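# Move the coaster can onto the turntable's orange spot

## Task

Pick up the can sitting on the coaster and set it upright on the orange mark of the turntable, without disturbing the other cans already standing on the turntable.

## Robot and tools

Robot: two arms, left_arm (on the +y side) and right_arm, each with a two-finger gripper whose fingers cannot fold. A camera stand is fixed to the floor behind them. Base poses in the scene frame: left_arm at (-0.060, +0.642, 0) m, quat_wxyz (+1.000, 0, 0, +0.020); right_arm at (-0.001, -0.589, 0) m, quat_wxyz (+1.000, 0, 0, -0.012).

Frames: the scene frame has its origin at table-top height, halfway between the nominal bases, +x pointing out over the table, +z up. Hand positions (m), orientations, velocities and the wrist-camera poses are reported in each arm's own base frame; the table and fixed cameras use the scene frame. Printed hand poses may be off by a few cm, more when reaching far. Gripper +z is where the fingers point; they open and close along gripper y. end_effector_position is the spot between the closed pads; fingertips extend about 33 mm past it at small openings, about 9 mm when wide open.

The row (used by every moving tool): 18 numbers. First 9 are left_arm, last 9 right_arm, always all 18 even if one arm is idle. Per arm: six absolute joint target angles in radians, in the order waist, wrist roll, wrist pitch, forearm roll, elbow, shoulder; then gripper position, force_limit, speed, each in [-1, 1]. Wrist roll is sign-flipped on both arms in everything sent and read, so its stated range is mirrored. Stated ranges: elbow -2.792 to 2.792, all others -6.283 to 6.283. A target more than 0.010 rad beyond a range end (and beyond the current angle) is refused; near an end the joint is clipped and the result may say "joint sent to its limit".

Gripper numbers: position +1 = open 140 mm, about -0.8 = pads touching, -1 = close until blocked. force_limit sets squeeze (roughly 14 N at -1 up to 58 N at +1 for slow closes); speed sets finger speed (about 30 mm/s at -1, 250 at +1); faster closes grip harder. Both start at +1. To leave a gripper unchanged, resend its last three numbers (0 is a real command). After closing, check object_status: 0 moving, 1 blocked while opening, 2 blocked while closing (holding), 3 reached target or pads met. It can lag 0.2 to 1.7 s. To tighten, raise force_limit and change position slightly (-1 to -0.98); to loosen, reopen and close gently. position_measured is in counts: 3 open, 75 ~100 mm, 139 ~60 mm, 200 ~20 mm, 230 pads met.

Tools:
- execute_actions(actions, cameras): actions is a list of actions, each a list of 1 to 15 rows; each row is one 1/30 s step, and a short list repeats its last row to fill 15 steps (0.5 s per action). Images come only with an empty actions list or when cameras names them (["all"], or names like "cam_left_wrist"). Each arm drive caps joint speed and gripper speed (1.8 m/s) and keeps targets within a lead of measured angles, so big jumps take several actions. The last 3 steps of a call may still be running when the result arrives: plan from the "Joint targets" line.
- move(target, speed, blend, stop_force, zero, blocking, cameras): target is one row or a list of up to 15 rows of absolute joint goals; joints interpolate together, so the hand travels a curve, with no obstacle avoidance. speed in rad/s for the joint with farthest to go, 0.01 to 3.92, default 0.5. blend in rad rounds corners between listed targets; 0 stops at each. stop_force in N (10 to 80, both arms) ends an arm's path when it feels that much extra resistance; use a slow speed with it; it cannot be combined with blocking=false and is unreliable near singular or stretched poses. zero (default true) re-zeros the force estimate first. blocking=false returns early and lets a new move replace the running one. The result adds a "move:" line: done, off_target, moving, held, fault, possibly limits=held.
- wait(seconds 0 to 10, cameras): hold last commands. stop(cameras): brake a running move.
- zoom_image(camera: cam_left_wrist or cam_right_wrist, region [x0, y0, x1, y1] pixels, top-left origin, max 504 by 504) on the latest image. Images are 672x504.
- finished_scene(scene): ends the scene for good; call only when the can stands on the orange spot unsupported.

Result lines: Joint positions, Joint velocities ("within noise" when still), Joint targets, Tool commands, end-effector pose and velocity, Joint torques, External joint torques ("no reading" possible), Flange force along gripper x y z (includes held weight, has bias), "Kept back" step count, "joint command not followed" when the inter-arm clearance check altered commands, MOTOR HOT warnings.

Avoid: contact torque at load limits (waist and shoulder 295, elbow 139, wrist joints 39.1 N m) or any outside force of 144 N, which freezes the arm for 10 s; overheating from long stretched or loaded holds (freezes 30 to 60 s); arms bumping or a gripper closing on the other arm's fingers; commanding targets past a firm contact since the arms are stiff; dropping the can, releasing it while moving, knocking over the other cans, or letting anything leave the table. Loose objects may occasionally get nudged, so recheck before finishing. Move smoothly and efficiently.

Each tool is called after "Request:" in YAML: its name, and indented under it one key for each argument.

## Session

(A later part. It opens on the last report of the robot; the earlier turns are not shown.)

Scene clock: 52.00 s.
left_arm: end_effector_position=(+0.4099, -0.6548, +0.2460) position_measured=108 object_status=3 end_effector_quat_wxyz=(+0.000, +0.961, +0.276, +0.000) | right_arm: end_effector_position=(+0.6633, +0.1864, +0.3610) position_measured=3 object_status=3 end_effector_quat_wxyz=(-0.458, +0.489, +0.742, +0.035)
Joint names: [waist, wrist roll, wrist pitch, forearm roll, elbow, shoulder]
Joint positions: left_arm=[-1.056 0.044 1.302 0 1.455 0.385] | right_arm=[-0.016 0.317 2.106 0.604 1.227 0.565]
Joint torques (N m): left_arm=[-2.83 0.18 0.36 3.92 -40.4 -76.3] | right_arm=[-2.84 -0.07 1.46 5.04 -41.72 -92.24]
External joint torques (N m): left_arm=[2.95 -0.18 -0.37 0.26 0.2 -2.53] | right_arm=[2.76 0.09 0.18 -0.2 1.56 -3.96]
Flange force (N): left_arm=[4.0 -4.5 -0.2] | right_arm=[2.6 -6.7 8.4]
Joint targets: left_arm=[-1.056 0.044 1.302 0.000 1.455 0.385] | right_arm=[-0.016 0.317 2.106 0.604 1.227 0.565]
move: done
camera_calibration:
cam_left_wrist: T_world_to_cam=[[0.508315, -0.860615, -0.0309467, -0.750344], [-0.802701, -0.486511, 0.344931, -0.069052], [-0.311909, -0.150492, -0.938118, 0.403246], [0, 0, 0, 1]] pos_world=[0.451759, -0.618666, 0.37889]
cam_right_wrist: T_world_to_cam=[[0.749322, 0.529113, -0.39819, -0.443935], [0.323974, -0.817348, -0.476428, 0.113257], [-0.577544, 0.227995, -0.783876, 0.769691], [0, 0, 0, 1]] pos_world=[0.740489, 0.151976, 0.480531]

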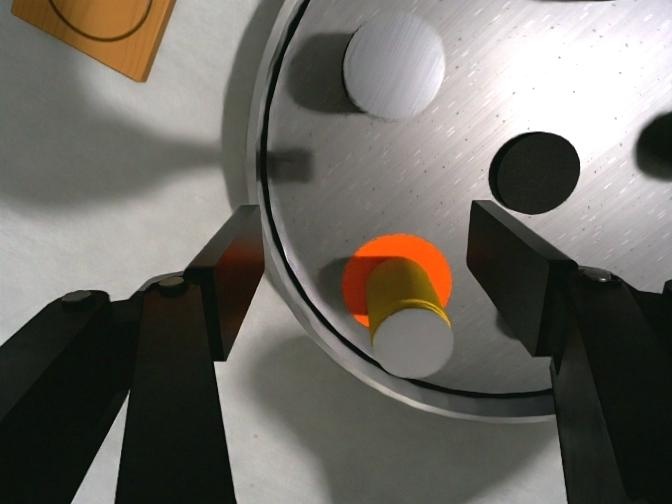

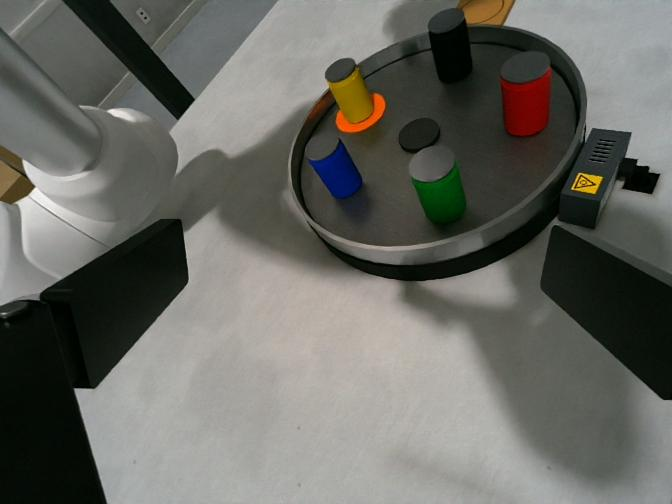

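Request:
zoom_image:
  camera: "cam_right_wrist"
  region: [290, 30, 430, 150]

Request:
zoom_image:
  camera: "cam_left_wrist"
  region: [310, 210, 490, 400]

Scaled by 3.600.

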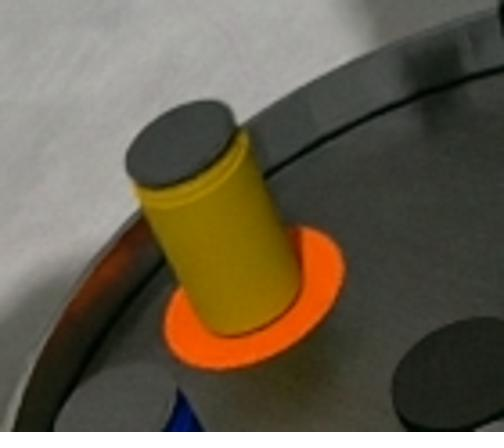

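Scaled by 2.653.

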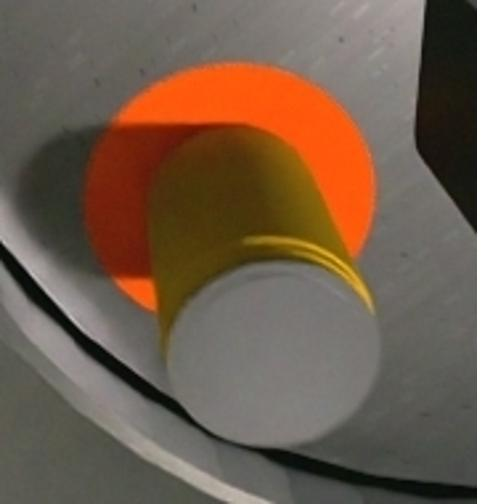

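Request:
finished_scene:
  scene: 1

The scene is finished: the task was done.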